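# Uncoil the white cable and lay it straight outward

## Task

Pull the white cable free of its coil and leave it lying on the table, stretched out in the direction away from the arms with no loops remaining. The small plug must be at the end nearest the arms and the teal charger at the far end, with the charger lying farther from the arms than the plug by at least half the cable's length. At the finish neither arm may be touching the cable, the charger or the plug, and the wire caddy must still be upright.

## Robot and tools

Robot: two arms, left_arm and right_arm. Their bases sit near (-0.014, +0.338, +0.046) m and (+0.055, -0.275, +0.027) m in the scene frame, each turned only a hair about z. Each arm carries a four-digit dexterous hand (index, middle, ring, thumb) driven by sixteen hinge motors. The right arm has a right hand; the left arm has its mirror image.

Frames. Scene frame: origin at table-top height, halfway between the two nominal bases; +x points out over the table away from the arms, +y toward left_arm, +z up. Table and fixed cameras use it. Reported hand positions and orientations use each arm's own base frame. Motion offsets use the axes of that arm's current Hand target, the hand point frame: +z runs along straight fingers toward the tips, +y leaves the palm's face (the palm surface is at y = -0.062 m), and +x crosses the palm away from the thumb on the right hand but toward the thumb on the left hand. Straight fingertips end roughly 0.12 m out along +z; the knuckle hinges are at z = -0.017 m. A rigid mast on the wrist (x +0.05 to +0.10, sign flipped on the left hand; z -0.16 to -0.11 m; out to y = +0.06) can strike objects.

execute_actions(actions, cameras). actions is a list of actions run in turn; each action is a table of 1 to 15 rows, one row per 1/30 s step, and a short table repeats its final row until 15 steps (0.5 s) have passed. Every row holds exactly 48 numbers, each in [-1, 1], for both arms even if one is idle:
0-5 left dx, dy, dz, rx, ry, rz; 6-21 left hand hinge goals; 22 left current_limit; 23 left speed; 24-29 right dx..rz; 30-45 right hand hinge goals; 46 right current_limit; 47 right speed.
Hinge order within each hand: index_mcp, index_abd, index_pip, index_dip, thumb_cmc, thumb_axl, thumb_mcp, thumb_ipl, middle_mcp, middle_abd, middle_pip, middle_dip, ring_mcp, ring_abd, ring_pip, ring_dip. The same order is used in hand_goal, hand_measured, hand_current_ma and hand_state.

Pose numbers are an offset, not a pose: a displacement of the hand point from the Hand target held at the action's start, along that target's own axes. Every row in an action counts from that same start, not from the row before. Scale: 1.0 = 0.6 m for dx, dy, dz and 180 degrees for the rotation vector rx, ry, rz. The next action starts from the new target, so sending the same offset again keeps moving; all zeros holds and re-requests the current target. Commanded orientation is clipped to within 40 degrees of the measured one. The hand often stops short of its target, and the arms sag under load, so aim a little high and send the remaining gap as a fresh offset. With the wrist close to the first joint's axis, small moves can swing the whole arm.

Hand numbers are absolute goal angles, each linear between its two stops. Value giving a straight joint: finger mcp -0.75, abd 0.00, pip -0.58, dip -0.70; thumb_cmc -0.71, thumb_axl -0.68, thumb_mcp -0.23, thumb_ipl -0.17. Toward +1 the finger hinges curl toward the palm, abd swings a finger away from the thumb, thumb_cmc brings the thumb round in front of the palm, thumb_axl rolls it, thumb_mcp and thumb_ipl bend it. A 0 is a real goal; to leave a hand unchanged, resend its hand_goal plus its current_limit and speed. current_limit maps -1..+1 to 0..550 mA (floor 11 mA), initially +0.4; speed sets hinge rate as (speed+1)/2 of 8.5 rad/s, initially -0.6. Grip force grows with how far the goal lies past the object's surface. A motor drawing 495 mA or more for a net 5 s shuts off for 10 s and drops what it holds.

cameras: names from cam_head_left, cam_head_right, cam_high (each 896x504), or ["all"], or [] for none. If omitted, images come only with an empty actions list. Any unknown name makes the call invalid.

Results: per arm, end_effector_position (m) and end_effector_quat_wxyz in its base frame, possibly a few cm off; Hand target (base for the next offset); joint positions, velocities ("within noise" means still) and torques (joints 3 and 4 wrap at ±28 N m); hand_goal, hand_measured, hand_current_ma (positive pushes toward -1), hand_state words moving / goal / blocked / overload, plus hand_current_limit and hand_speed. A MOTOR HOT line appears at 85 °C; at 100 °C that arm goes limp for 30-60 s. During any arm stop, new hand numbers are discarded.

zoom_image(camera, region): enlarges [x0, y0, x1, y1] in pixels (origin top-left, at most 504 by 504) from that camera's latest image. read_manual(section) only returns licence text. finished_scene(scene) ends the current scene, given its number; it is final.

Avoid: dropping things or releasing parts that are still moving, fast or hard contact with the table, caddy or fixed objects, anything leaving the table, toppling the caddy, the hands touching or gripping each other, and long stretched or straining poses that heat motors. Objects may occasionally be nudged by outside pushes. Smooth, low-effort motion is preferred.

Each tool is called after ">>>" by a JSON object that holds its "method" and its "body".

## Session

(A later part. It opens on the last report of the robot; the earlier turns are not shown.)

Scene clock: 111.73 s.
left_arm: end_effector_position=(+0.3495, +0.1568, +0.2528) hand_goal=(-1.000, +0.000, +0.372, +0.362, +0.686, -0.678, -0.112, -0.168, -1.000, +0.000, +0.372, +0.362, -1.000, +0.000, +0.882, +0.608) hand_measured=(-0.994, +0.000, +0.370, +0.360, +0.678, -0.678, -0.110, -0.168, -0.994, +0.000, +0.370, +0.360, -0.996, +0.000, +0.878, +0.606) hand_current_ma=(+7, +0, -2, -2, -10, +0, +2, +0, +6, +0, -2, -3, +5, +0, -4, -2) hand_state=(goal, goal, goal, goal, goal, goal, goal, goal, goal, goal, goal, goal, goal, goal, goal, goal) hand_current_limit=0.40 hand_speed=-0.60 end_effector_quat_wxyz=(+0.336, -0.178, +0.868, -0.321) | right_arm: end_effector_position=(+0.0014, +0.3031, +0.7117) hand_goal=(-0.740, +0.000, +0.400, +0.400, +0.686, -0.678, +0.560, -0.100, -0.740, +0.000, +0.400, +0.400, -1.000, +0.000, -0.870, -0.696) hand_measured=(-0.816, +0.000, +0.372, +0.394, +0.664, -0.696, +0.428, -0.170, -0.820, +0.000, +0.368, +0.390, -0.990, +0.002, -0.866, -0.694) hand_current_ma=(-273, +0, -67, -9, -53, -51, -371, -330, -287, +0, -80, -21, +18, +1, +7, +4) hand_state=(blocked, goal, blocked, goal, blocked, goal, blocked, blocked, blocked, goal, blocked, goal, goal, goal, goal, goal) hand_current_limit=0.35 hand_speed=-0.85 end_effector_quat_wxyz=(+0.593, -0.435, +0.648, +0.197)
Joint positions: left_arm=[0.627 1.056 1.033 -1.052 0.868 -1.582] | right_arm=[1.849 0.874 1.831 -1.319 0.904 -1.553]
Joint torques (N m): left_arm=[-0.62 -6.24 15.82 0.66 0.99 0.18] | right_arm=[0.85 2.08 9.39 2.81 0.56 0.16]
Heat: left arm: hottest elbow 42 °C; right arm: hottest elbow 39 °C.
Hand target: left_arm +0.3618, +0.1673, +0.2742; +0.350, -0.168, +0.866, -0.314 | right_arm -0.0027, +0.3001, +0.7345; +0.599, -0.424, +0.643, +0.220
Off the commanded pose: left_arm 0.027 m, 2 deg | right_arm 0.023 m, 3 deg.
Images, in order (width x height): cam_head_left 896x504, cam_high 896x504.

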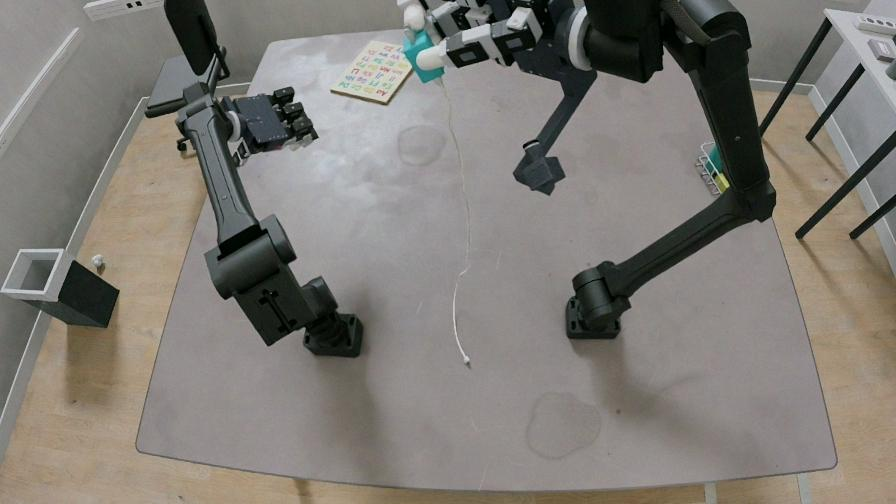

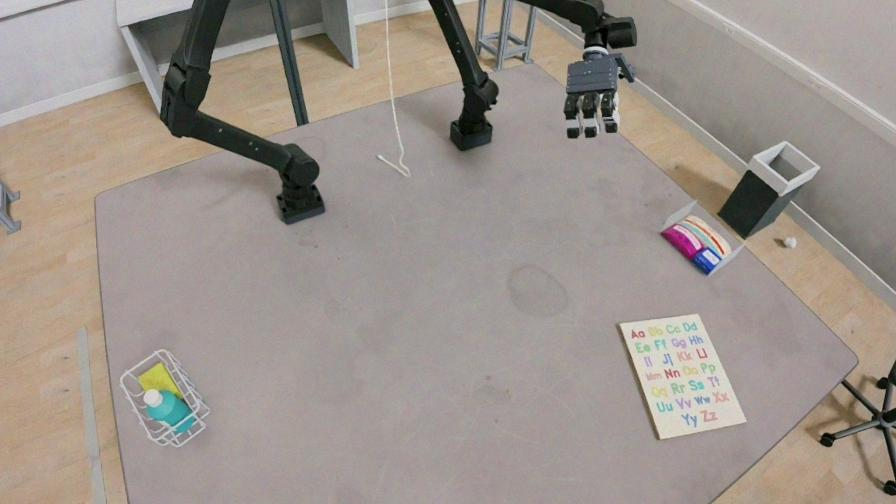

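>>> {"method": "execute_actions", "body": {"actions": [[[0,0,0,0,0,0,-1,0,0.372,0.362,0.686,-0.678,-0.112,-0.168,-1,0,0.372,0.362,-1,0,0.883,0.609,0.4,-0.6,-0.0773,-0.0232,-0.0223,-0.0016,-0.0288,0.0338,-0.74,0,0.40,0.40,0.686,-0.678,0.56,-0.10,-0.74,0,0.40,0.40,-1,0,-0.87,-0.696,0.35,-0.85]],[[0,0,0,0,0,0,-1,0,0.372,0.362,0.686,-0.678,-0.112,-0.168,-1,0,0.372,0.362,-1,0,0.883,0.609,0.4,-0.6,-0.0727,-0.0137,-0.0142,-0.0017,-0.0287,0.034,-0.74,0,0.40,0.40,0.686,-0.678,0.56,-0.10,-0.74,0,0.40,0.40,-1,0,-0.87,-0.696,0.35,-0.85]],[[0,0,0,0,0,0,-1,0,0.372,0.362,0.686,-0.678,-0.112,-0.168,-1,0,0.372,0.362,-1,0,0.883,0.609,0.4,-0.6,-0.0665,-0.0057,-0.0075,-0.0017,-0.0286,0.034,-0.74,0,0.40,0.40,0.686,-0.678,0.56,-0.10,-0.74,0,0.40,0.40,-1,0,-0.87,-0.696,0.35,-0.85]],[[0,0,0,0,0,0,-1,0,0.372,0.362,0.686,-0.678,-0.112,-0.168,-1,0,0.372,0.362,-1,0,0.883,0.609,0.4,-0.6,-0.0496,0.0047,0.0039,0,-0.025,0.0298,-0.74,0,0.40,0.40,0.686,-0.678,0.56,-0.10,-0.74,0,0.40,0.40,-1,0,-0.87,-0.696,0.35,-0.85]]], "cameras": ["cam_head_left","cam_head_right","cam_high"]}}

>>> {"method": "zoom_image", "body": {"camera": "cam_high", "region": [330, 20, 450, 220]}}

>>> {"method": "zoom_image", "body": {"camera": "cam_head_left", "region": [380, 200, 520, 400]}}

Scene clock: 115.80 s.
left_arm: end_effector_position=(+0.3495, +0.1568, +0.2528) hand_goal=(-1.000, +0.000, +0.372, +0.362, +0.686, -0.678, -0.112, -0.168, -1.000, +0.000, +0.372, +0.362, -1.000, +0.000, +0.882, +0.608) hand_measured=(-0.994, +0.000, +0.370, +0.360, +0.678, -0.678, -0.110, -0.168, -0.994, +0.000, +0.370, +0.360, -0.996, +0.000, +0.878, +0.606) hand_current_ma=(+7, +0, -2, -2, -10, +0, +2, +0, +6, +0, -2, -3, +5, +0, -4, -2) hand_state=(goal, goal, goal, goal, goal, goal, goal, goal, goal, goal, goal, goal, goal, goal, goal, goal) hand_current_limit=0.40 hand_speed=-0.60 end_effector_quat_wxyz=(+0.336, -0.178, +0.868, -0.321) | right_arm: end_effector_position=(-0.0016, +0.2971, +0.8775) hand_goal=(-0.740, +0.000, +0.400, +0.400, +0.686, -0.678, +0.560, -0.100, -0.740, +0.000, +0.400, +0.400, -1.000, +0.000, -0.870, -0.696) hand_measured=(-0.816, +0.000, +0.372, +0.394, +0.664, -0.696, +0.428, -0.170, -0.820, +0.000, +0.368, +0.390, -1.000, +0.002, -0.868, -0.694) hand_current_ma=(-273, +0, -67, -9, -53, -51, -371, -330, -287, +0, -80, -17, +1, +2, +3, +3) hand_state=(blocked, goal, blocked, goal, blocked, goal, blocked, blocked, blocked, goal, blocked, goal, goal, goal, goal, goal) hand_current_limit=0.35 hand_speed=-0.85 end_effector_quat_wxyz=(+0.639, -0.258, +0.610, +0.391)
Joint positions: left_arm=[0.627 1.056 1.033 -1.052 0.868 -1.582] | right_arm=[1.866 0.941 1.986 -0.844 0.908 -1.58]
Joint torques (N m): left_arm=[-0.91 -6.42 15.82 0.64 1.01 0.14] | right_arm=[0.67 1.26 8.75 2.81 -0.27 0.13]
Heat: left arm: hottest elbow 42 °C; right arm: hottest elbow 39 °C.
Hand target: left_arm +0.3618, +0.1673, +0.2742; +0.350, -0.168, +0.866, -0.314 | right_arm -0.0028, +0.2847, +0.8995; +0.639, -0.244, +0.601, +0.413
Off the commanded pose: left_arm 0.027 m, 2 deg | right_arm 0.025 m, 3 deg.

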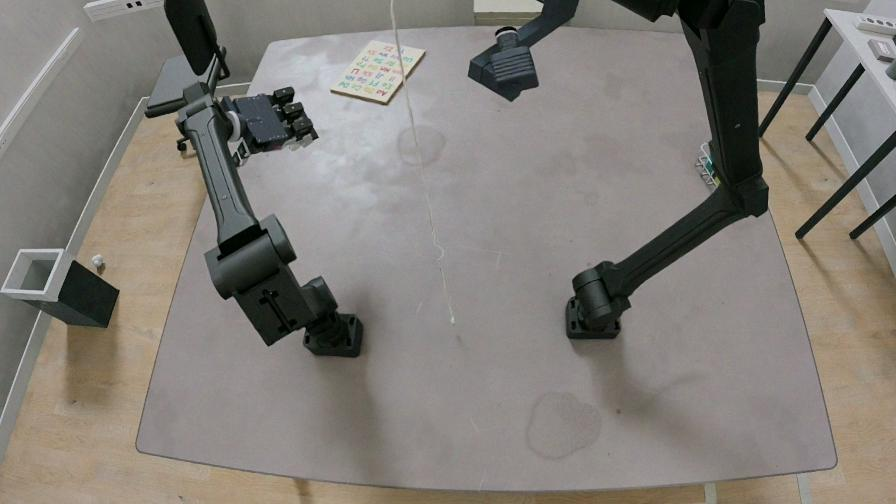

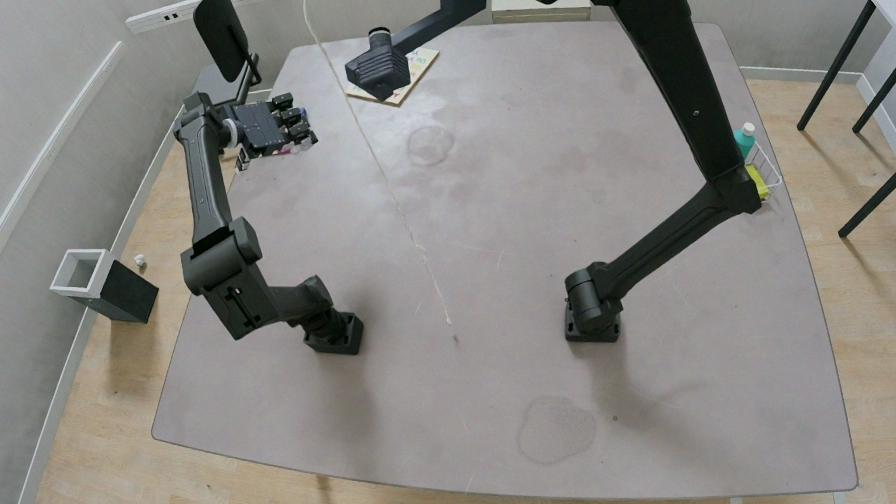

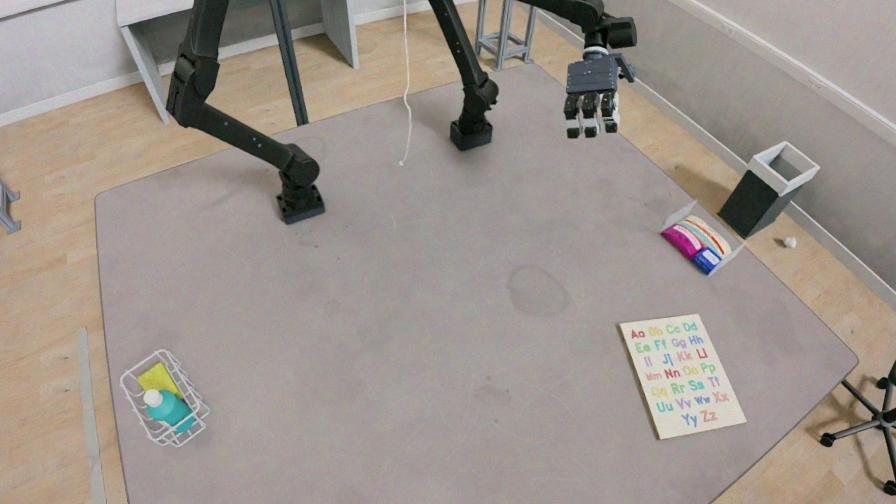

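Scaled by 2.520 from the camera's 896x504 image, which has a finer 1280x720 frame.

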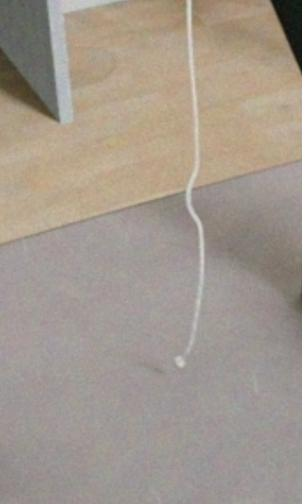

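Scaled by 2.520 from the camera's 896x504 image, which has a finer 1280x720 frame.

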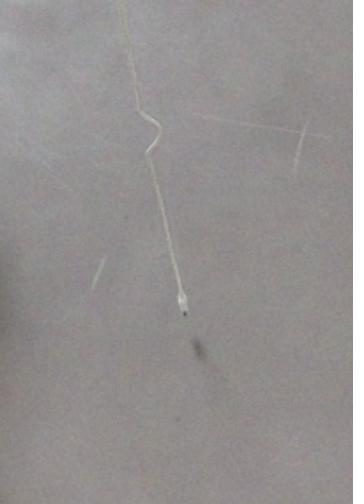

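>>> {"method": "execute_actions", "body": {"actions": [[[0,0,0,0,0,0,-1,0,0.372,0.362,0.686,-0.678,-0.112,-0.168,-1,0,0.372,0.362,-1,0,0.883,0.609,0.4,-0.6,0.0565,-0.0423,0.0125,0.0229,0.018,-0.0284,-0.74,0,0.40,0.40,0.686,-0.678,0.56,-0.10,-0.74,0,0.40,0.40,-1,0,-0.87,-0.696,0.35,-0.85]],[[0,0,0,0,0,0,-1,0,0.372,0.362,0.686,-0.678,-0.112,-0.168,-1,0,0.372,0.362,-1,0,0.883,0.609,0.4,-0.6,0.0465,-0.0792,0.0497,0.062,0.0173,-0.029,-0.74,0,0.40,0.40,0.686,-0.678,0.56,-0.10,-0.74,0,0.40,0.40,-1,0,-0.87,-0.696,0.35,-0.85]],[[0,0,0,0,0,0,-1,0,0.372,0.362,0.686,-0.678,-0.112,-0.168,-1,0,0.372,0.362,-1,0,0.883,0.609,0.4,-0.6,0.0415,-0.0743,0.0792,0.0706,0.0264,-0.0286,-0.74,0,0.40,0.40,0.686,-0.678,0.56,-0.10,-0.74,0,0.40,0.40,-1,0,-0.87,-0.696,0.35,-0.85]],[[0,0,0,0,0,0,-1,0,0.372,0.362,0.686,-0.678,-0.112,-0.168,-1,0,0.372,0.362,-1,0,0.883,0.609,0.4,-0.6,0.0565,-0.05,0.0975,0.0616,0.0321,-0.0239,-0.74,0,0.40,0.40,0.686,-0.678,0.56,-0.10,-0.74,0,0.40,0.40,-1,0,-0.87,-0.696,0.35,-0.85]]], "cameras": ["cam_head_left","cam_head_right","cam_high"]}}

Scene clock: 121.80 s.
left_arm: end_effector_position=(+0.3495, +0.1568, +0.2528) hand_goal=(-1.000, +0.000, +0.372, +0.362, +0.686, -0.678, -0.112, -0.168, -1.000, +0.000, +0.372, +0.362, -1.000, +0.000, +0.882, +0.608) hand_measured=(-0.994, +0.000, +0.370, +0.360, +0.678, -0.678, -0.110, -0.168, -0.994, +0.000, +0.370, +0.360, -0.996, +0.000, +0.878, +0.606) hand_current_ma=(+7, +0, -2, -2, -10, +0, +2, +0, +6, +0, -2, -3, +5, +0, -4, -2) hand_state=(goal, goal, goal, goal, goal, goal, goal, goal, goal, goal, goal, goal, goal, goal, goal, goal) hand_current_limit=0.40 hand_speed=-0.60 end_effector_quat_wxyz=(+0.336, -0.178, +0.868, -0.321) | right_arm: end_effector_position=(+0.2032, +0.2889, +0.7602) hand_goal=(-0.740, +0.000, +0.400, +0.400, +0.686, -0.678, +0.560, -0.100, -0.740, +0.000, +0.400, +0.400, -1.000, +0.000, -0.870, -0.696) hand_measured=(-0.816, +0.000, +0.372, +0.394, +0.664, -0.696, +0.428, -0.170, -0.820, +0.000, +0.368, +0.390, -0.998, +0.002, -0.868, -0.694) hand_current_ma=(-273, +0, -67, -9, -53, -51, -371, -330, -287, +0, -80, -17, +2, +2, +3, +3) hand_state=(blocked, goal, blocked, goal, blocked, goal, blocked, blocked, blocked, goal, blocked, goal, goal, goal, goal, goal) hand_current_limit=0.35 hand_speed=-0.85 end_effector_quat_wxyz=(+0.653, -0.180, +0.735, +0.033)
Joint positions: left_arm=[0.627 1.056 1.033 -1.052 0.868 -1.582] | right_arm=[1.19 0.998 1.949 -1.184 0.887 -1.579]
Joint torques (N m): left_arm=[-0.38 -6.18 15.79 0.59 1.03 0.16] | right_arm=[-2.02 -0.97 8.38 1.89 0.2 0.28]
Heat: left arm: hottest elbow 42 °C; right arm: hottest elbow 39 °C.
Hand target: left_arm +0.3618, +0.1673, +0.2742; +0.350, -0.168, +0.866, -0.314 | right_arm +0.2054, +0.2784, +0.7734; +0.658, -0.164, +0.734, +0.038
Off the commanded pose: left_arm 0.027 m, 2 deg | right_arm 0.017 m, 2 deg.

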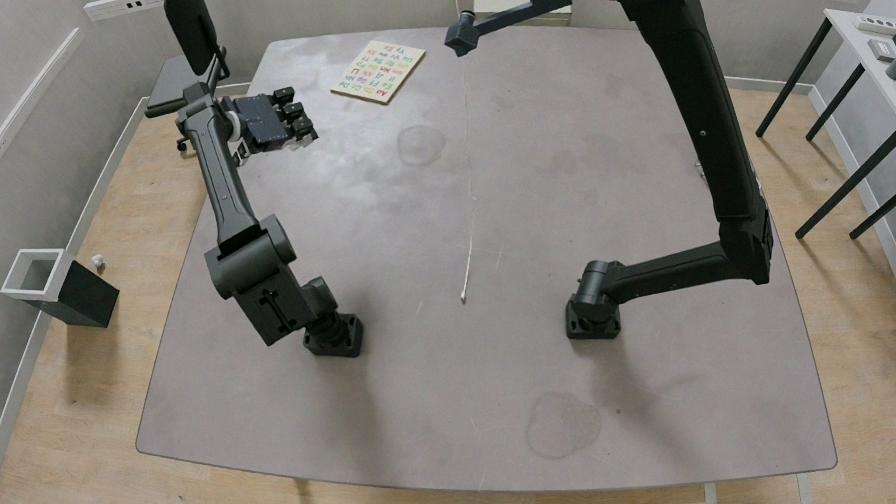

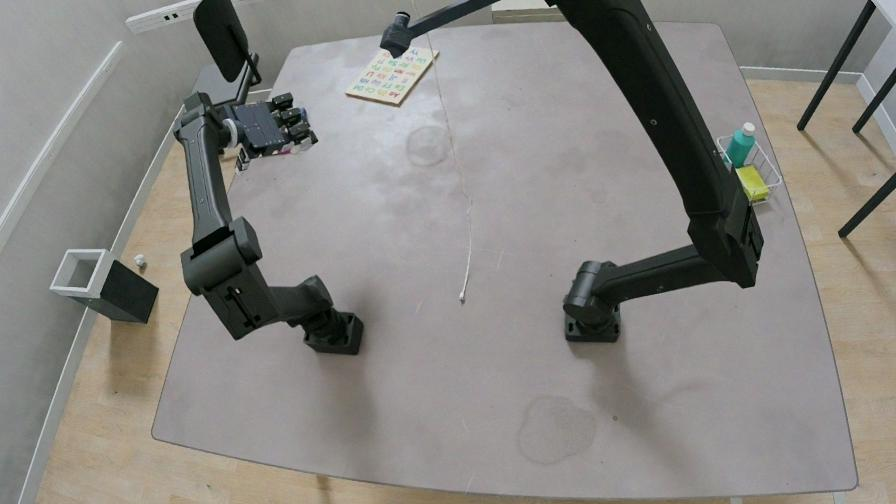

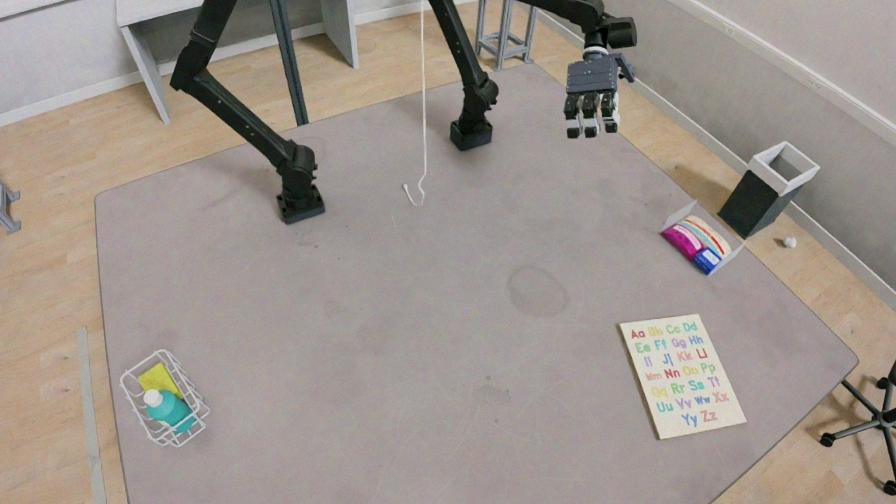

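>>> {"method": "execute_actions", "body": {"actions": [[[0,0,0,0,0,0,-1,0,0.372,0.362,0.686,-0.678,-0.112,-0.168,-1,0,0.372,0.362,-1,0,0.883,0.609,0.4,-0.6,0.0487,-0.0257,0.11,0.0503,0.0357,-0.0208,-0.74,0,0.40,0.40,0.686,-0.678,0.56,-0.10,-0.74,0,0.40,0.40,-1,0,-0.87,-0.696,0.35,-0.85]],[[0,0,0,0,0,0,-1,0,0.372,0.362,0.686,-0.678,-0.112,-0.168,-1,0,0.372,0.362,-1,0,0.883,0.609,0.4,-0.6,0.0528,-0.0008,0.1207,0.0385,0.0372,-0.0195,-0.74,0,0.40,0.40,0.686,-0.678,0.56,-0.10,-0.74,0,0.40,0.40,-1,0,-0.87,-0.696,0.35,-0.85]],[[0,0,0,0,0,0,-1,0,0.372,0.362,0.686,-0.678,-0.112,-0.168,-1,0,0.372,0.362,-1,0,0.883,0.609,0.4,-0.6,0.0483,0.0187,0.1195,0.028,0.0372,-0.0196,-0.74,0,0.40,0.40,0.686,-0.678,0.56,-0.10,-0.74,0,0.40,0.40,-1,0,-0.87,-0.696,0.35,-0.85]],[[0,0,0,0,0,0,-1,0,0.372,0.362,0.686,-0.678,-0.112,-0.168,-1,0,0.372,0.362,-1,0,0.883,0.609,0.4,-0.6,0.046,0.0403,0.1277,0.0214,0.0372,-0.0196,-0.74,0,0.40,0.40,0.686,-0.678,0.56,-0.10,-0.74,0,0.40,0.40,-1,0,-0.87,-0.696,0.35,-0.85]]], "cameras": ["cam_head_left","cam_head_right","cam_high"]}}

Scene clock: 124.80 s.
left_arm: end_effector_position=(+0.3495, +0.1568, +0.2528) hand_goal=(-1.000, +0.000, +0.372, +0.362, +0.686, -0.678, -0.112, -0.168, -1.000, +0.000, +0.372, +0.362, -1.000, +0.000, +0.882, +0.608) hand_measured=(-0.994, +0.000, +0.370, +0.360, +0.678, -0.678, -0.110, -0.168, -0.994, +0.000, +0.370, +0.360, -0.996, +0.000, +0.878, +0.606) hand_current_ma=(+7, +0, -2, -2, -10, +0, +2, +0, +6, +0, -2, -3, +5, +0, -4, -2) hand_state=(goal, goal, goal, goal, goal, goal, goal, goal, goal, goal, goal, goal, goal, goal, goal, goal) hand_current_limit=0.40 hand_speed=-0.60 end_effector_quat_wxyz=(+0.336, -0.178, +0.868, -0.321) | right_arm: end_effector_position=(+0.4570, +0.2751, +0.5700) hand_goal=(-0.740, +0.000, +0.400, +0.400, +0.686, -0.678, +0.560, -0.100, -0.740, +0.000, +0.400, +0.400, -1.000, +0.000, -0.870, -0.696) hand_measured=(-0.816, +0.000, +0.372, +0.394, +0.664, -0.696, +0.428, -0.170, -0.820, +0.000, +0.368, +0.390, -0.994, +0.002, -0.868, -0.694) hand_current_ma=(-272, +0, -67, -9, -53, -51, -371, -330, -287, +0, -80, -17, +9, +2, +3, +3) hand_state=(blocked, goal, blocked, goal, blocked, goal, blocked, blocked, blocked, goal, blocked, goal, goal, goal, goal, goal) hand_current_limit=0.35 hand_speed=-0.85 end_effector_quat_wxyz=(+0.481, -0.118, +0.835, -0.238)
Joint positions: left_arm=[0.627 1.056 1.033 -1.052 0.868 -1.582] | right_arm=[0.69 1.342 1.907 -1.286 0.874 -1.578]
Joint torques (N m): left_arm=[-0.56 -6.36 15.8 0.61 1.04 0.15] | right_arm=[-0.97 -10.05 9.32 1.62 0.79 0.26]
Heat: left arm: hottest elbow 42 °C; right arm: hottest elbow 39 °C.
Hand target: left_arm +0.3618, +0.1673, +0.2742; +0.350, -0.168, +0.866, -0.314 | right_arm +0.4557, +0.2685, +0.5838; +0.489, -0.106, +0.834, -0.233
Off the commanded pose: left_arm 0.027 m, 2 deg | right_arm 0.015 m, 2 deg.

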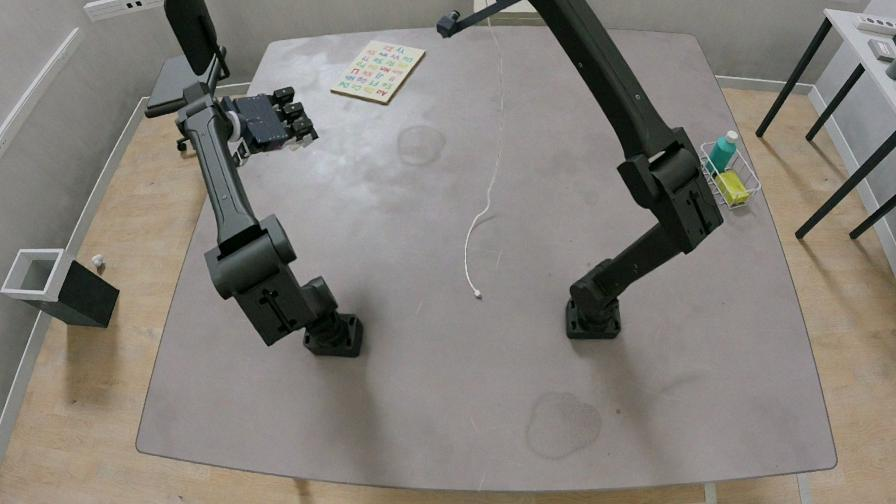

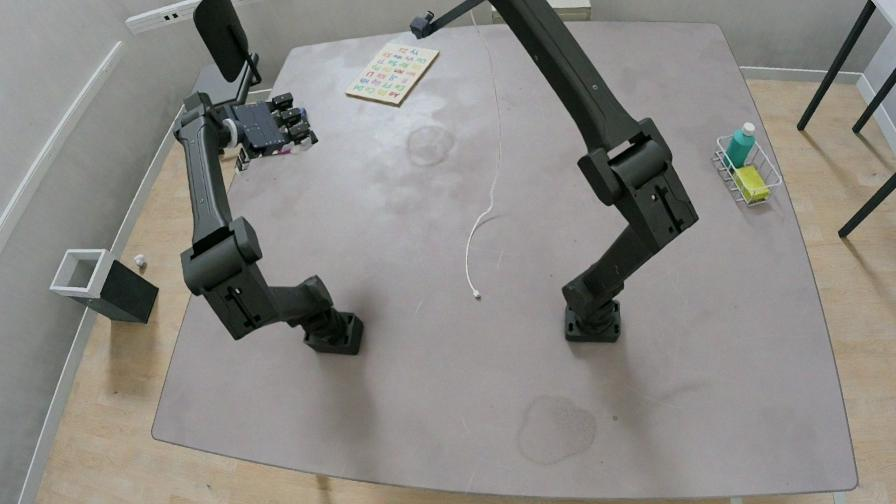

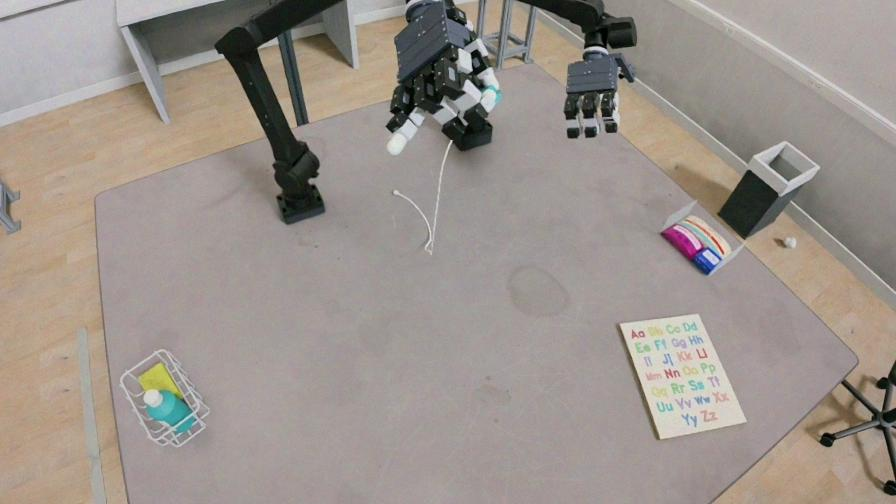

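>>> {"method": "execute_actions", "body": {"actions": [[[0,0,0,0,0,0,-1,0,0.372,0.362,0.686,-0.678,-0.112,-0.168,-1,0,0.372,0.362,-1,0,0.883,0.609,0.4,-0.6,0.0393,0.0533,0.1255,0.0153,0.0361,-0.0204,-0.74,0,0.40,0.40,0.686,-0.678,0.56,-0.10,-0.74,0,0.40,0.40,-1,0,-0.87,-0.696,0.35,-0.85]],[[0,0,0,0,0,0,-1,0,0.372,0.362,0.686,-0.678,-0.112,-0.168,-1,0,0.372,0.362,-1,0,0.883,0.609,0.4,-0.6,0.0327,0.0643,0.124,0.0106,0.0348,-0.0215,-0.74,0,0.40,0.40,0.686,-0.678,0.56,-0.10,-0.74,0,0.40,0.40,-1,0,-0.87,-0.696,0.35,-0.85]],[[0,0,0,0,0,0,-1,0,0.372,0.362,0.686,-0.678,-0.112,-0.168,-1,0,0.372,0.362,-1,0,0.883,0.609,0.4,-0.6,0.0258,0.0737,0.1233,0.0074,0.034,-0.0222,-0.74,0,0.40,0.40,0.686,-0.678,0.56,-0.10,-0.74,0,0.40,0.40,-1,0,-0.87,-0.696,0.35,-0.85]],[[0,0,0,0,0,0,-1,0,0.372,0.362,0.686,-0.678,-0.112,-0.168,-1,0,0.372,0.362,-1,0,0.883,0.609,0.4,-0.6,0.0143,0.0765,0.1188,0.0051,0.0295,-0.0188,-0.74,0,0.40,0.40,0.686,-0.678,0.56,-0.10,-0.74,0,0.40,0.40,-1,0,-0.87,-0.696,0.35,-0.85]]], "cameras": ["cam_head_left","cam_head_right","cam_high"]}}

Scene clock: 127.57 s.
left_arm: end_effector_position=(+0.3495, +0.1568, +0.2528) hand_goal=(-1.000, +0.000, +0.372, +0.362, +0.686, -0.678, -0.112, -0.168, -1.000, +0.000, +0.372, +0.362, -1.000, +0.000, +0.882, +0.608) hand_measured=(-0.994, +0.000, +0.370, +0.360, +0.678, -0.678, -0.110, -0.168, -0.994, +0.000, +0.370, +0.360, -0.996, +0.000, +0.878, +0.606) hand_current_ma=(+7, +0, -2, -2, -10, +0, +2, +0, +6, +0, -2, -3, +5, +0, -4, -2) hand_state=(goal, goal, goal, goal, goal, goal, goal, goal, goal, goal, goal, goal, goal, goal, goal, goal) hand_current_limit=0.40 hand_speed=-0.60 end_effector_quat_wxyz=(+0.336, -0.178, +0.868, -0.321) | right_arm: end_effector_position=(+0.6322, +0.2500, +0.2639) hand_goal=(-0.740, +0.000, +0.400, +0.400, +0.686, -0.678, +0.560, -0.100, -0.740, +0.000, +0.400, +0.400, -1.000, +0.000, -0.870, -0.696) hand_measured=(-0.816, +0.000, +0.372, +0.394, +0.664, -0.696, +0.428, -0.170, -0.820, +0.000, +0.368, +0.390, -0.992, +0.002, -0.868, -0.694) hand_current_ma=(-272, +0, -67, -9, -53, -51, -371, -330, -287, +0, -80, -17, +15, +2, +3, +3) hand_state=(blocked, goal, blocked, goal, blocked, goal, blocked, blocked, blocked, goal, blocked, goal, goal, goal, goal, goal) hand_current_limit=0.35 hand_speed=-0.85 end_effector_quat_wxyz=(+0.245, -0.154, +0.883, -0.369)
Joint positions: left_arm=[0.627 1.056 1.033 -1.052 0.868 -1.582] | right_arm=[0.493 1.849 1.896 -1.286 0.873 -1.578]
Joint torques (N m): left_arm=[-0.62 -6.18 15.84 0.62 1.01 0.15] | right_arm=[-1.08 -19.96 12.4 1.13 1.03 0.22]
Heat: left arm: hottest elbow 42 °C; right arm: hottest elbow 39 °C.
Hand target: left_arm +0.3618, +0.1673, +0.2742; +0.350, -0.168, +0.866, -0.314 | right_arm +0.6459, +0.2497, +0.2994; +0.275, -0.130, +0.882, -0.359
Off the commanded pose: left_arm 0.027 m, 2 deg | right_arm 0.038 m, 4 deg.

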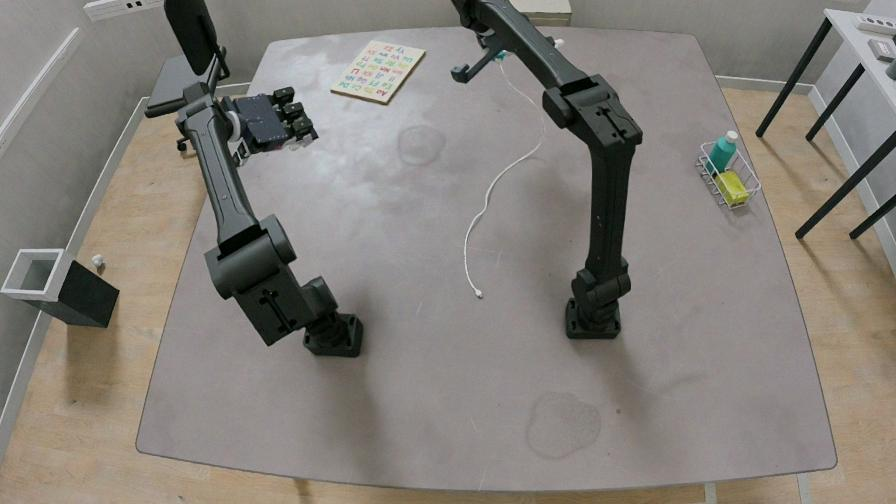

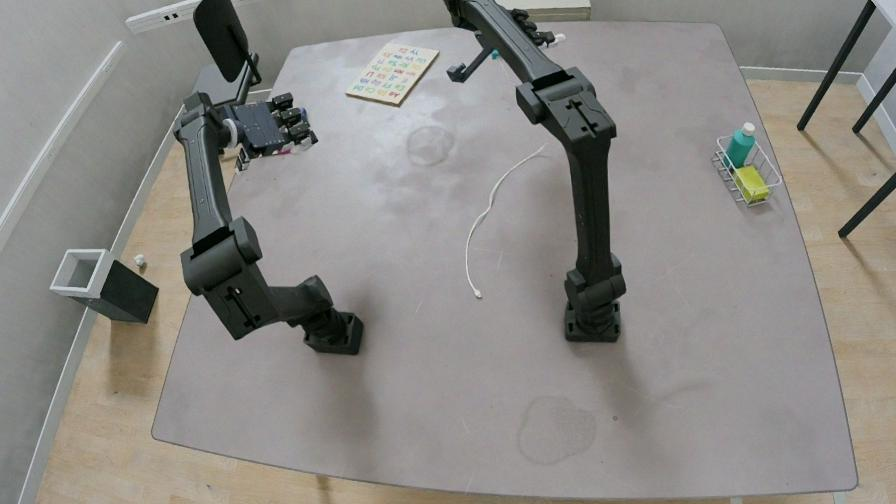

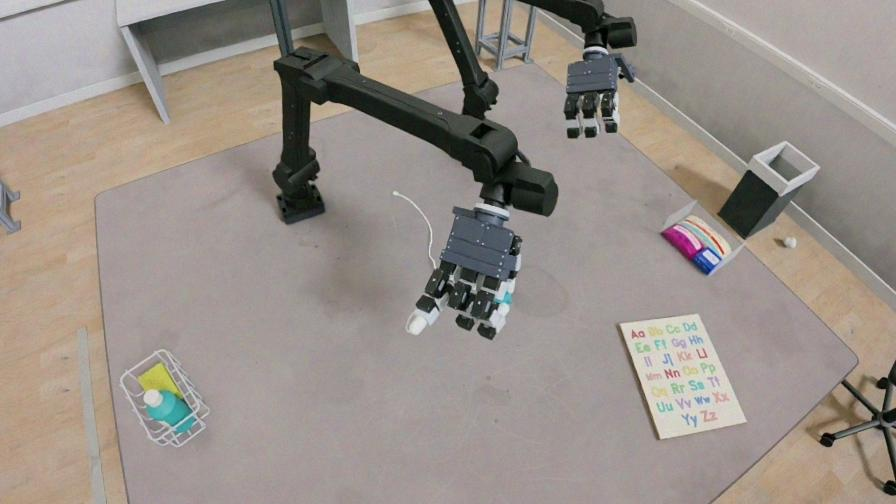

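>>> {"method": "execute_actions", "body": {"actions": [[[0,0,0,0,0,0,-1,0,0.372,0.362,0.686,-0.678,-0.112,-0.168,-1,0,0.372,0.362,-1,0,0.883,0.609,0.4,-0.6,0.0055,0.079,0.1133,0.0033,0.0247,-0.0156,-0.74,0,0.40,0.40,0.686,-0.678,0.56,-0.10,-0.74,0,0.40,0.40,-1,0,-0.87,-0.696,0.35,-0.85]],[[0,0,0,0,0,0,-1,0,0.372,0.362,0.686,-0.678,-0.112,-0.168,-1,0,0.372,0.362,-1,0,0.883,0.609,0.4,-0.6,0.0047,0.0753,0.0988,0.0019,0.0232,-0.0168,-0.74,0,0.40,0.40,0.686,-0.678,0.56,-0.10,-0.74,0,0.40,0.40,-1,0,-0.87,-0.696,0.35,-0.85]],[[0,0,0,0,0,0,-1,0,0.372,0.362,0.686,-0.678,-0.112,-0.168,-1,0,0.372,0.362,-1,0,0.883,0.609,0.4,-0.6,0.0057,0.0727,0.0845,0.0008,0.0176,-0.0142,-0.74,0,0.40,0.40,0.686,-0.678,0.56,-0.10,-0.74,0,0.40,0.40,-1,0,-0.87,-0.696,0.35,-0.85]]], "cameras": ["cam_head_left","cam_head_right","cam_high"]}}

>>> {"method": "zoom_image", "body": {"camera": "cam_high", "region": [380, 180, 600, 400]}}

Scene clock: 129.97 s.
left_arm: end_effector_position=(+0.3495, +0.1568, +0.2528) hand_goal=(-1.000, +0.000, +0.372, +0.362, +0.686, -0.678, -0.112, -0.168, -1.000, +0.000, +0.372, +0.362, -1.000, +0.000, +0.882, +0.608) hand_measured=(-0.994, +0.000, +0.370, +0.360, +0.678, -0.678, -0.110, -0.168, -0.994, +0.000, +0.370, +0.360, -0.996, +0.000, +0.878, +0.606) hand_current_ma=(+7, +0, -2, -2, -10, +0, +2, +0, +6, +0, -2, -3, +5, +0, -4, -2) hand_state=(goal, goal, goal, goal, goal, goal, goal, goal, goal, goal, goal, goal, goal, goal, goal, goal) hand_current_limit=0.40 hand_speed=-0.60 end_effector_quat_wxyz=(+0.336, -0.178, +0.868, -0.321) | right_arm: end_effector_position=(+0.7029, +0.2367, +0.0685) hand_goal=(-0.740, +0.000, +0.400, +0.400, +0.686, -0.678, +0.560, -0.100, -0.740, +0.000, +0.400, +0.400, -1.000, +0.000, -0.870, -0.696) hand_measured=(-0.816, +0.000, +0.372, +0.394, +0.664, -0.696, +0.428, -0.170, -0.820, +0.000, +0.368, +0.390, -0.992, +0.002, -0.868, -0.694) hand_current_ma=(-272, +0, -67, -9, -53, -51, -371, -330, -287, +0, -80, -17, +15, +2, +3, +3) hand_state=(blocked, goal, blocked, goal, blocked, goal, blocked, blocked, blocked, goal, blocked, goal, goal, goal, goal, goal) hand_current_limit=0.35 hand_speed=-0.85 end_effector_quat_wxyz=(+0.140, -0.173, +0.888, -0.401)
Joint positions: left_arm=[0.627 1.056 1.033 -1.052 0.868 -1.582] | right_arm=[0.431 2.243 2.06 -1.271 0.873 -1.578]
Joint torques (N m): left_arm=[-0.62 -6.24 15.88 0.66 1.02 0.15] | right_arm=[-1.44 -23.59 11.66 0.29 1.04 0.18]
Heat: left arm: hottest elbow 43 °C; right arm: hottest elbow 39 °C.
Hand target: left_arm +0.3618, +0.1673, +0.2742; +0.350, -0.168, +0.866, -0.314 | right_arm +0.7212, +0.2326, +0.0893; +0.157, -0.154, +0.891, -0.398
Off the commanded pose: left_arm 0.027 m, 2 deg | right_arm 0.028 m, 3 deg.

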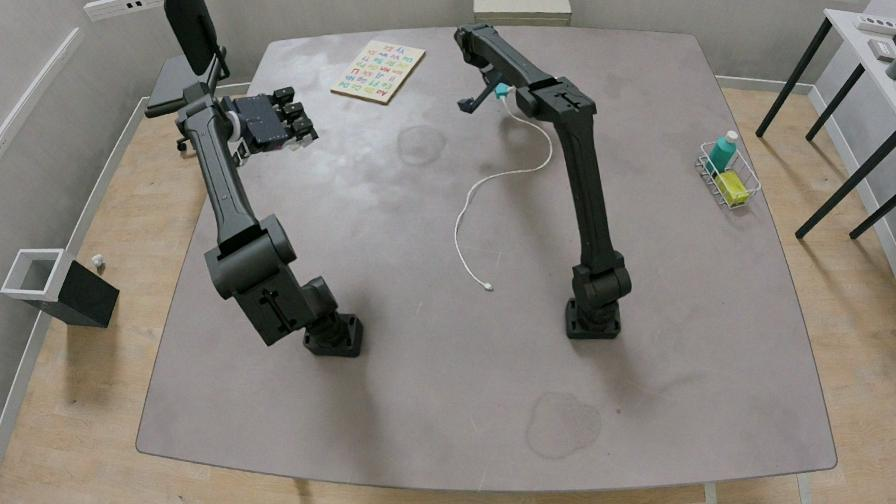

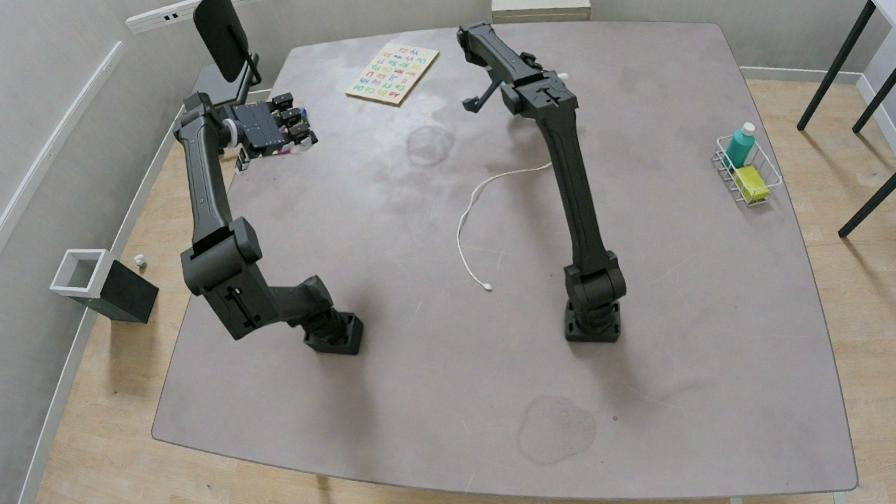

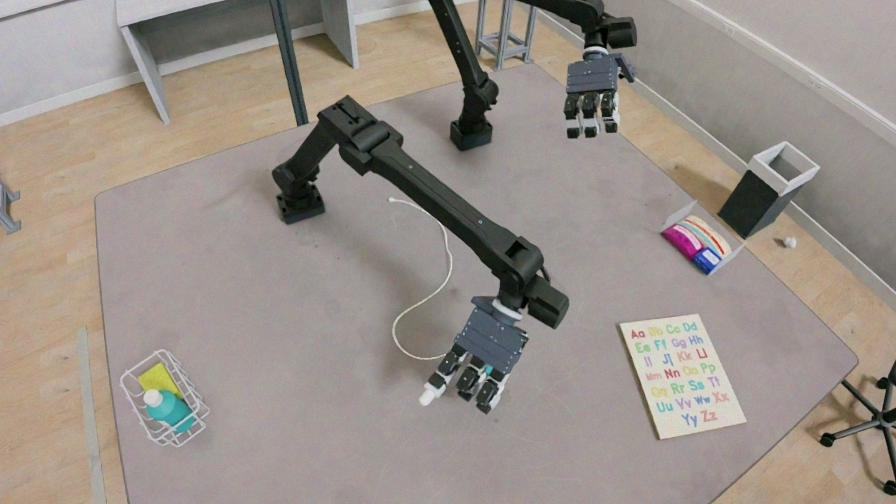

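Scaled by 2.291 from the camera's 896x504 image, which has a finer 1280x720 frame.

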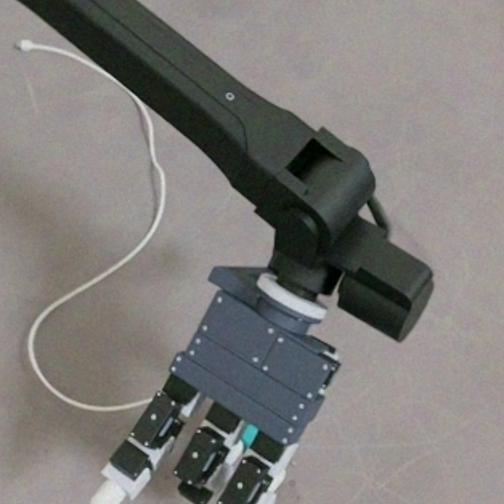

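>>> {"method": "execute_actions", "body": {"actions": [[[0,0,0,0,0,0,-1,0,0.372,0.362,0.686,-0.678,-0.112,-0.168,-1,0,0.372,0.362,-1,0,0.883,0.609,0.4,-0.6,0.0017,0.0515,0.0563,0.0002,0.0124,-0.0114,-0.74,0,0.40,0.40,0.686,-0.678,0.56,-0.10,-0.74,0,0.40,0.40,-1,0,-0.87,-0.696,0.35,-0.85]]], "cameras": ["cam_head_left","cam_high"]}}

>>> {"method": "zoom_image", "body": {"camera": "cam_high", "region": [400, 300, 560, 440]}}

>>> {"method": "zoom_image", "body": {"camera": "cam_head_left", "region": [440, 30, 600, 190]}}

Scene clock: 131.50 s.
left_arm: end_effector_position=(+0.3495, +0.1568, +0.2528) hand_goal=(-1.000, +0.000, +0.372, +0.362, +0.686, -0.678, -0.112, -0.168, -1.000, +0.000, +0.372, +0.362, -1.000, +0.000, +0.882, +0.608) hand_measured=(-0.994, +0.000, +0.370, +0.360, +0.678, -0.678, -0.110, -0.168, -0.994, +0.000, +0.370, +0.360, -0.996, +0.000, +0.878, +0.606) hand_current_ma=(+7, +0, -2, -2, -10, +0, +2, +0, +6, +0, -2, -3, +5, +0, -4, -2) hand_state=(goal, goal, goal, goal, goal, goal, goal, goal, goal, goal, goal, goal, goal, goal, goal, goal) hand_current_limit=0.40 hand_speed=-0.60 end_effector_quat_wxyz=(+0.336, -0.178, +0.868, -0.321) | right_arm: end_effector_position=(+0.7111, +0.2343, +0.0276) hand_goal=(-0.740, +0.000, +0.400, +0.400, +0.686, -0.678, +0.560, -0.100, -0.740, +0.000, +0.400, +0.400, -1.000, +0.000, -0.870, -0.696) hand_measured=(-0.816, +0.000, +0.372, +0.394, +0.664, -0.696, +0.428, -0.170, -0.820, +0.000, +0.368, +0.390, -0.992, +0.002, -0.868, -0.694) hand_current_ma=(-272, +0, -67, -9, -53, -51, -371, -330, -287, +0, -80, -17, +15, +2, +3, +3) hand_state=(blocked, goal, blocked, goal, blocked, goal, blocked, blocked, blocked, goal, blocked, goal, goal, goal, goal, goal) hand_current_limit=0.35 hand_speed=-0.85 end_effector_quat_wxyz=(+0.119, -0.179, +0.888, -0.407)
Joint positions: left_arm=[0.627 1.056 1.033 -1.052 0.868 -1.582] | right_arm=[0.424 2.33 2.113 -1.283 0.873 -1.578]
Joint torques (N m): left_arm=[-0.67 -6.36 15.91 0.59 1.02 0.16] | right_arm=[-1.55 -23.94 11.47 0.18 1.02 0.15]
Heat: left arm: hottest elbow 43 °C; right arm: hottest elbow 39 °C.
Hand target: left_arm +0.3618, +0.1673, +0.2742; +0.350, -0.168, +0.866, -0.314 | right_arm +0.7292, +0.2295, +0.0444; +0.132, -0.162, +0.891, -0.404
Off the commanded pose: left_arm 0.027 m, 2 deg | right_arm 0.025 m, 3 deg.
Images, in order (width x height): cam_head_left 896x504, cam_high 896x504.

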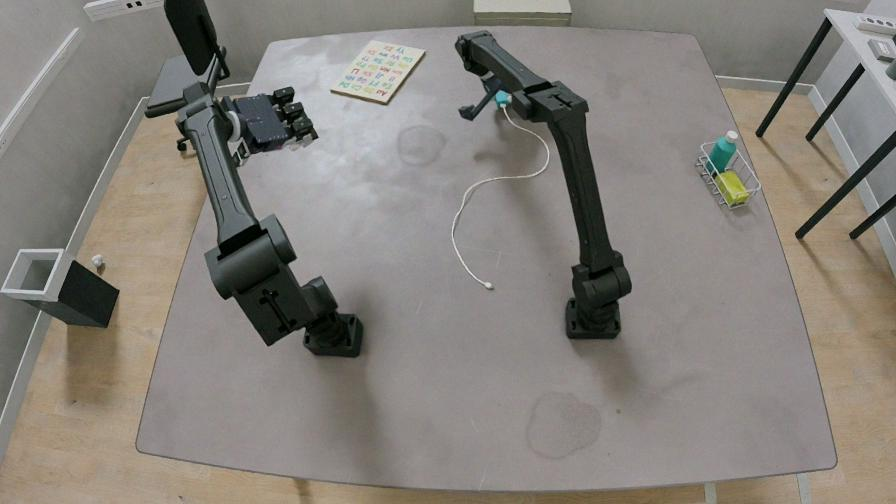

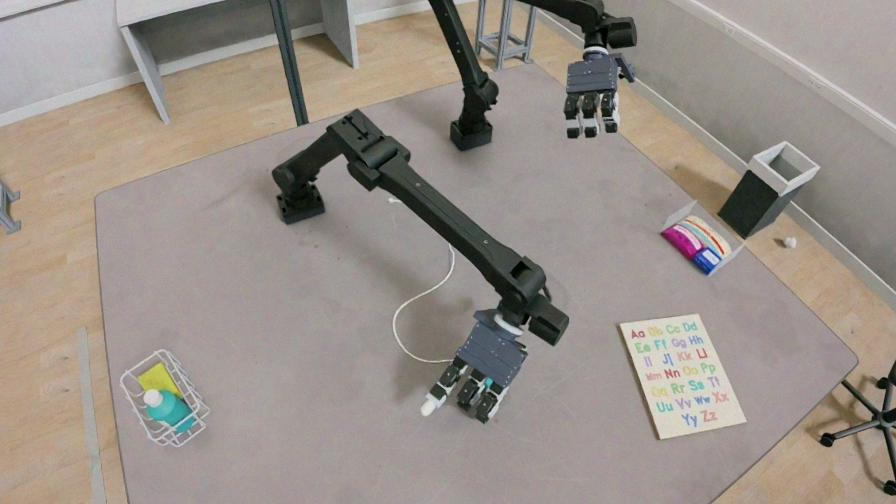

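Scaled by 3.150 from the camera's 896x504 image, which has a finer 1280x720 frame.

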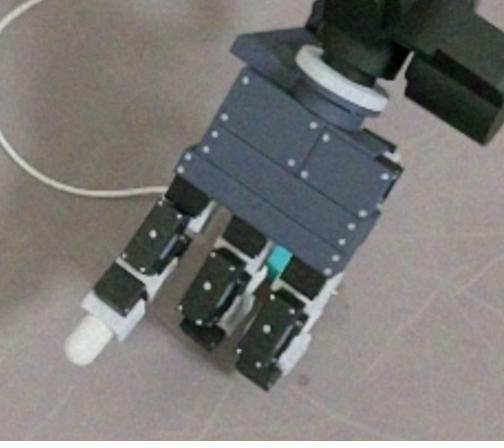

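Scaled by 3.150 from the camera's 896x504 image, which has a finer 1280x720 frame.

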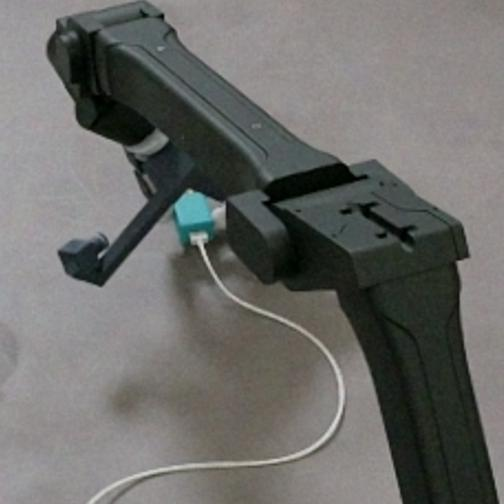

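>>> {"method": "execute_actions", "body": {"actions": [[[0,0,0,0,0,0,-1,0,0.372,0.362,0.686,-0.678,-0.112,-0.168,-1,0,0.372,0.362,-1,0,0.883,0.609,0.4,-0.6,0.002,0.0153,0.0128,0,0,0,-0.74,0,0.40,0.40,0.686,-0.678,0.56,-0.10,-0.74,0,0.40,0.40,-1,0,-0.87,-0.696,0.35,-0.85]],[[0,0,0,0,0,0,-1,0,0.372,0.362,0.686,-0.678,-0.112,-0.168,-1,0,0.372,0.362,-1,0,0.883,0.609,0.4,-0.6,0.001,0.0077,0.0064,0,0,0,-0.74,0,0.40,0.40,0.686,-0.678,0.56,-0.10,-0.74,0,0.40,0.40,-1,0,-0.87,-0.696,0.35,-0.85]]], "cameras": ["cam_head_left","cam_high"]}}

>>> {"method": "zoom_image", "body": {"camera": "cam_head_left", "region": [440, 30, 600, 190]}}

Scene clock: 133.10 s.
left_arm: end_effector_position=(+0.3495, +0.1568, +0.2528) hand_goal=(-1.000, +0.000, +0.372, +0.362, +0.686, -0.678, -0.112, -0.168, -1.000, +0.000, +0.372, +0.362, -1.000, +0.000, +0.882, +0.608) hand_measured=(-0.994, +0.000, +0.370, +0.360, +0.678, -0.678, -0.110, -0.168, -0.994, +0.000, +0.370, +0.360, -0.996, +0.000, +0.878, +0.606) hand_current_ma=(+7, +0, -2, -2, -10, +0, +2, +0, +6, +0, -2, -3, +5, +0, -4, -2) hand_state=(goal, goal, goal, goal, goal, goal, goal, goal, goal, goal, goal, goal, goal, goal, goal, goal) hand_current_limit=0.40 hand_speed=-0.60 end_effector_quat_wxyz=(+0.336, -0.178, +0.868, -0.321) | right_arm: end_effector_position=(+0.7141, +0.2356, +0.0276) hand_goal=(-0.740, +0.000, +0.400, +0.400, +0.686, -0.678, +0.560, -0.100, -0.740, +0.000, +0.400, +0.400, -1.000, +0.000, -0.870, -0.696) hand_measured=(-0.816, +0.000, +0.372, +0.394, +0.664, -0.696, +0.428, -0.170, -0.820, +0.000, +0.368, +0.390, -0.992, +0.002, -0.868, -0.694) hand_current_ma=(-272, +0, -67, -9, -53, -51, -371, -330, -287, +0, -80, -17, +15, +2, +3, +3) hand_state=(blocked, goal, blocked, goal, blocked, goal, blocked, blocked, blocked, goal, blocked, goal, goal, goal, goal, goal) hand_current_limit=0.35 hand_speed=-0.85 end_effector_quat_wxyz=(+0.124, -0.176, +0.888, -0.405)
Joint positions: left_arm=[0.627 1.056 1.033 -1.052 0.868 -1.582] | right_arm=[0.424 2.331 2.113 -1.269 0.873 -1.578]
Joint torques (N m): left_arm=[-0.62 -6.24 15.84 0.62 1.01 0.15] | right_arm=[-1.55 -22.42 10.19 0.92 1.02 0.17]
Heat: left arm: hottest elbow 43 °C; right arm: hottest elbow 39 °C.
Hand target: left_arm +0.3618, +0.1673, +0.2742; +0.350, -0.168, +0.866, -0.314 | right_arm +0.7292, +0.2296, +0.0262; +0.132, -0.162, +0.891, -0.404
Off the commanded pose: left_arm 0.027 m, 2 deg | right_arm 0.016 m, 2 deg.
Images, in order (width x height): cam_head_left 896x504, cam_high 896x504.

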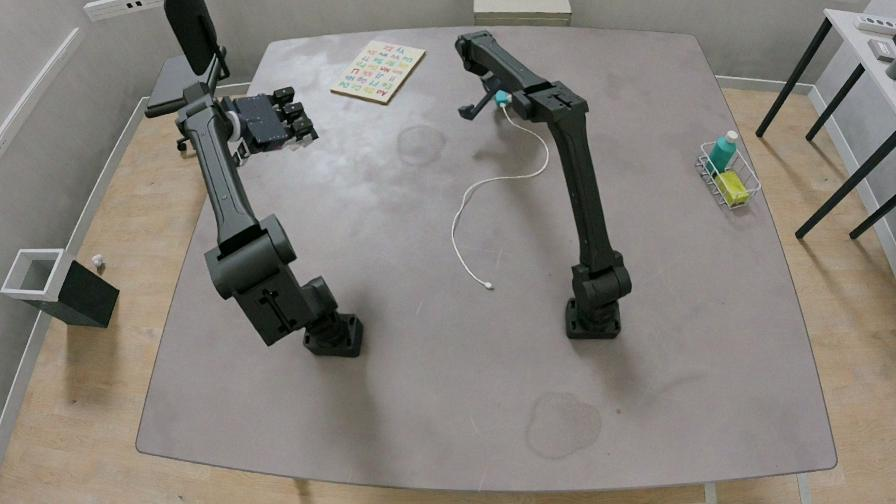

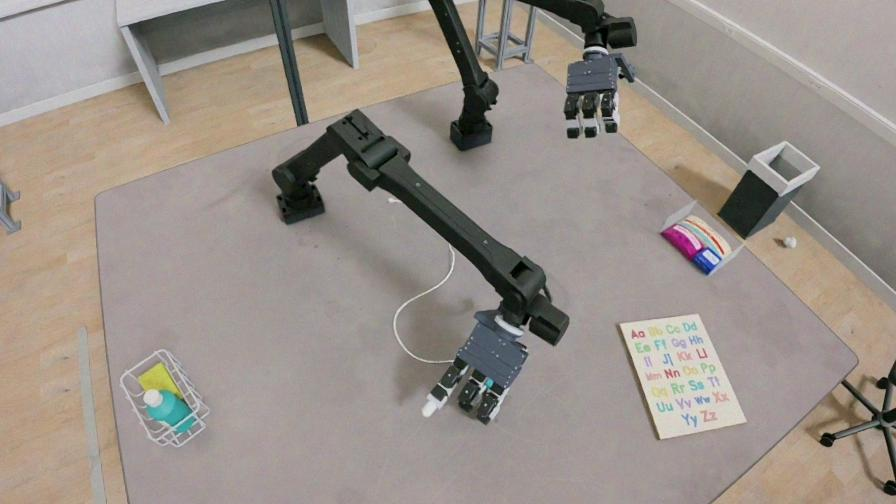

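Scaled by 3.150 from the camera's 896x504 image, which has a finer 1280x720 frame.

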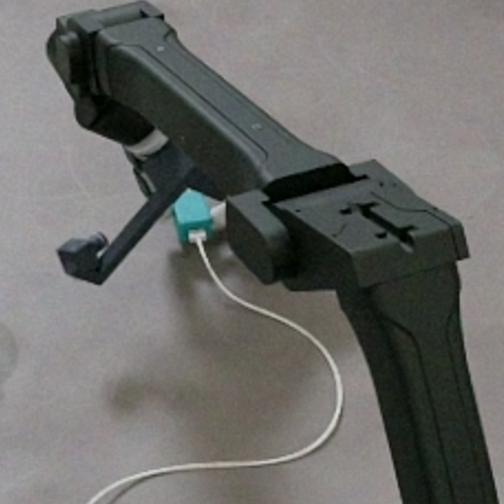

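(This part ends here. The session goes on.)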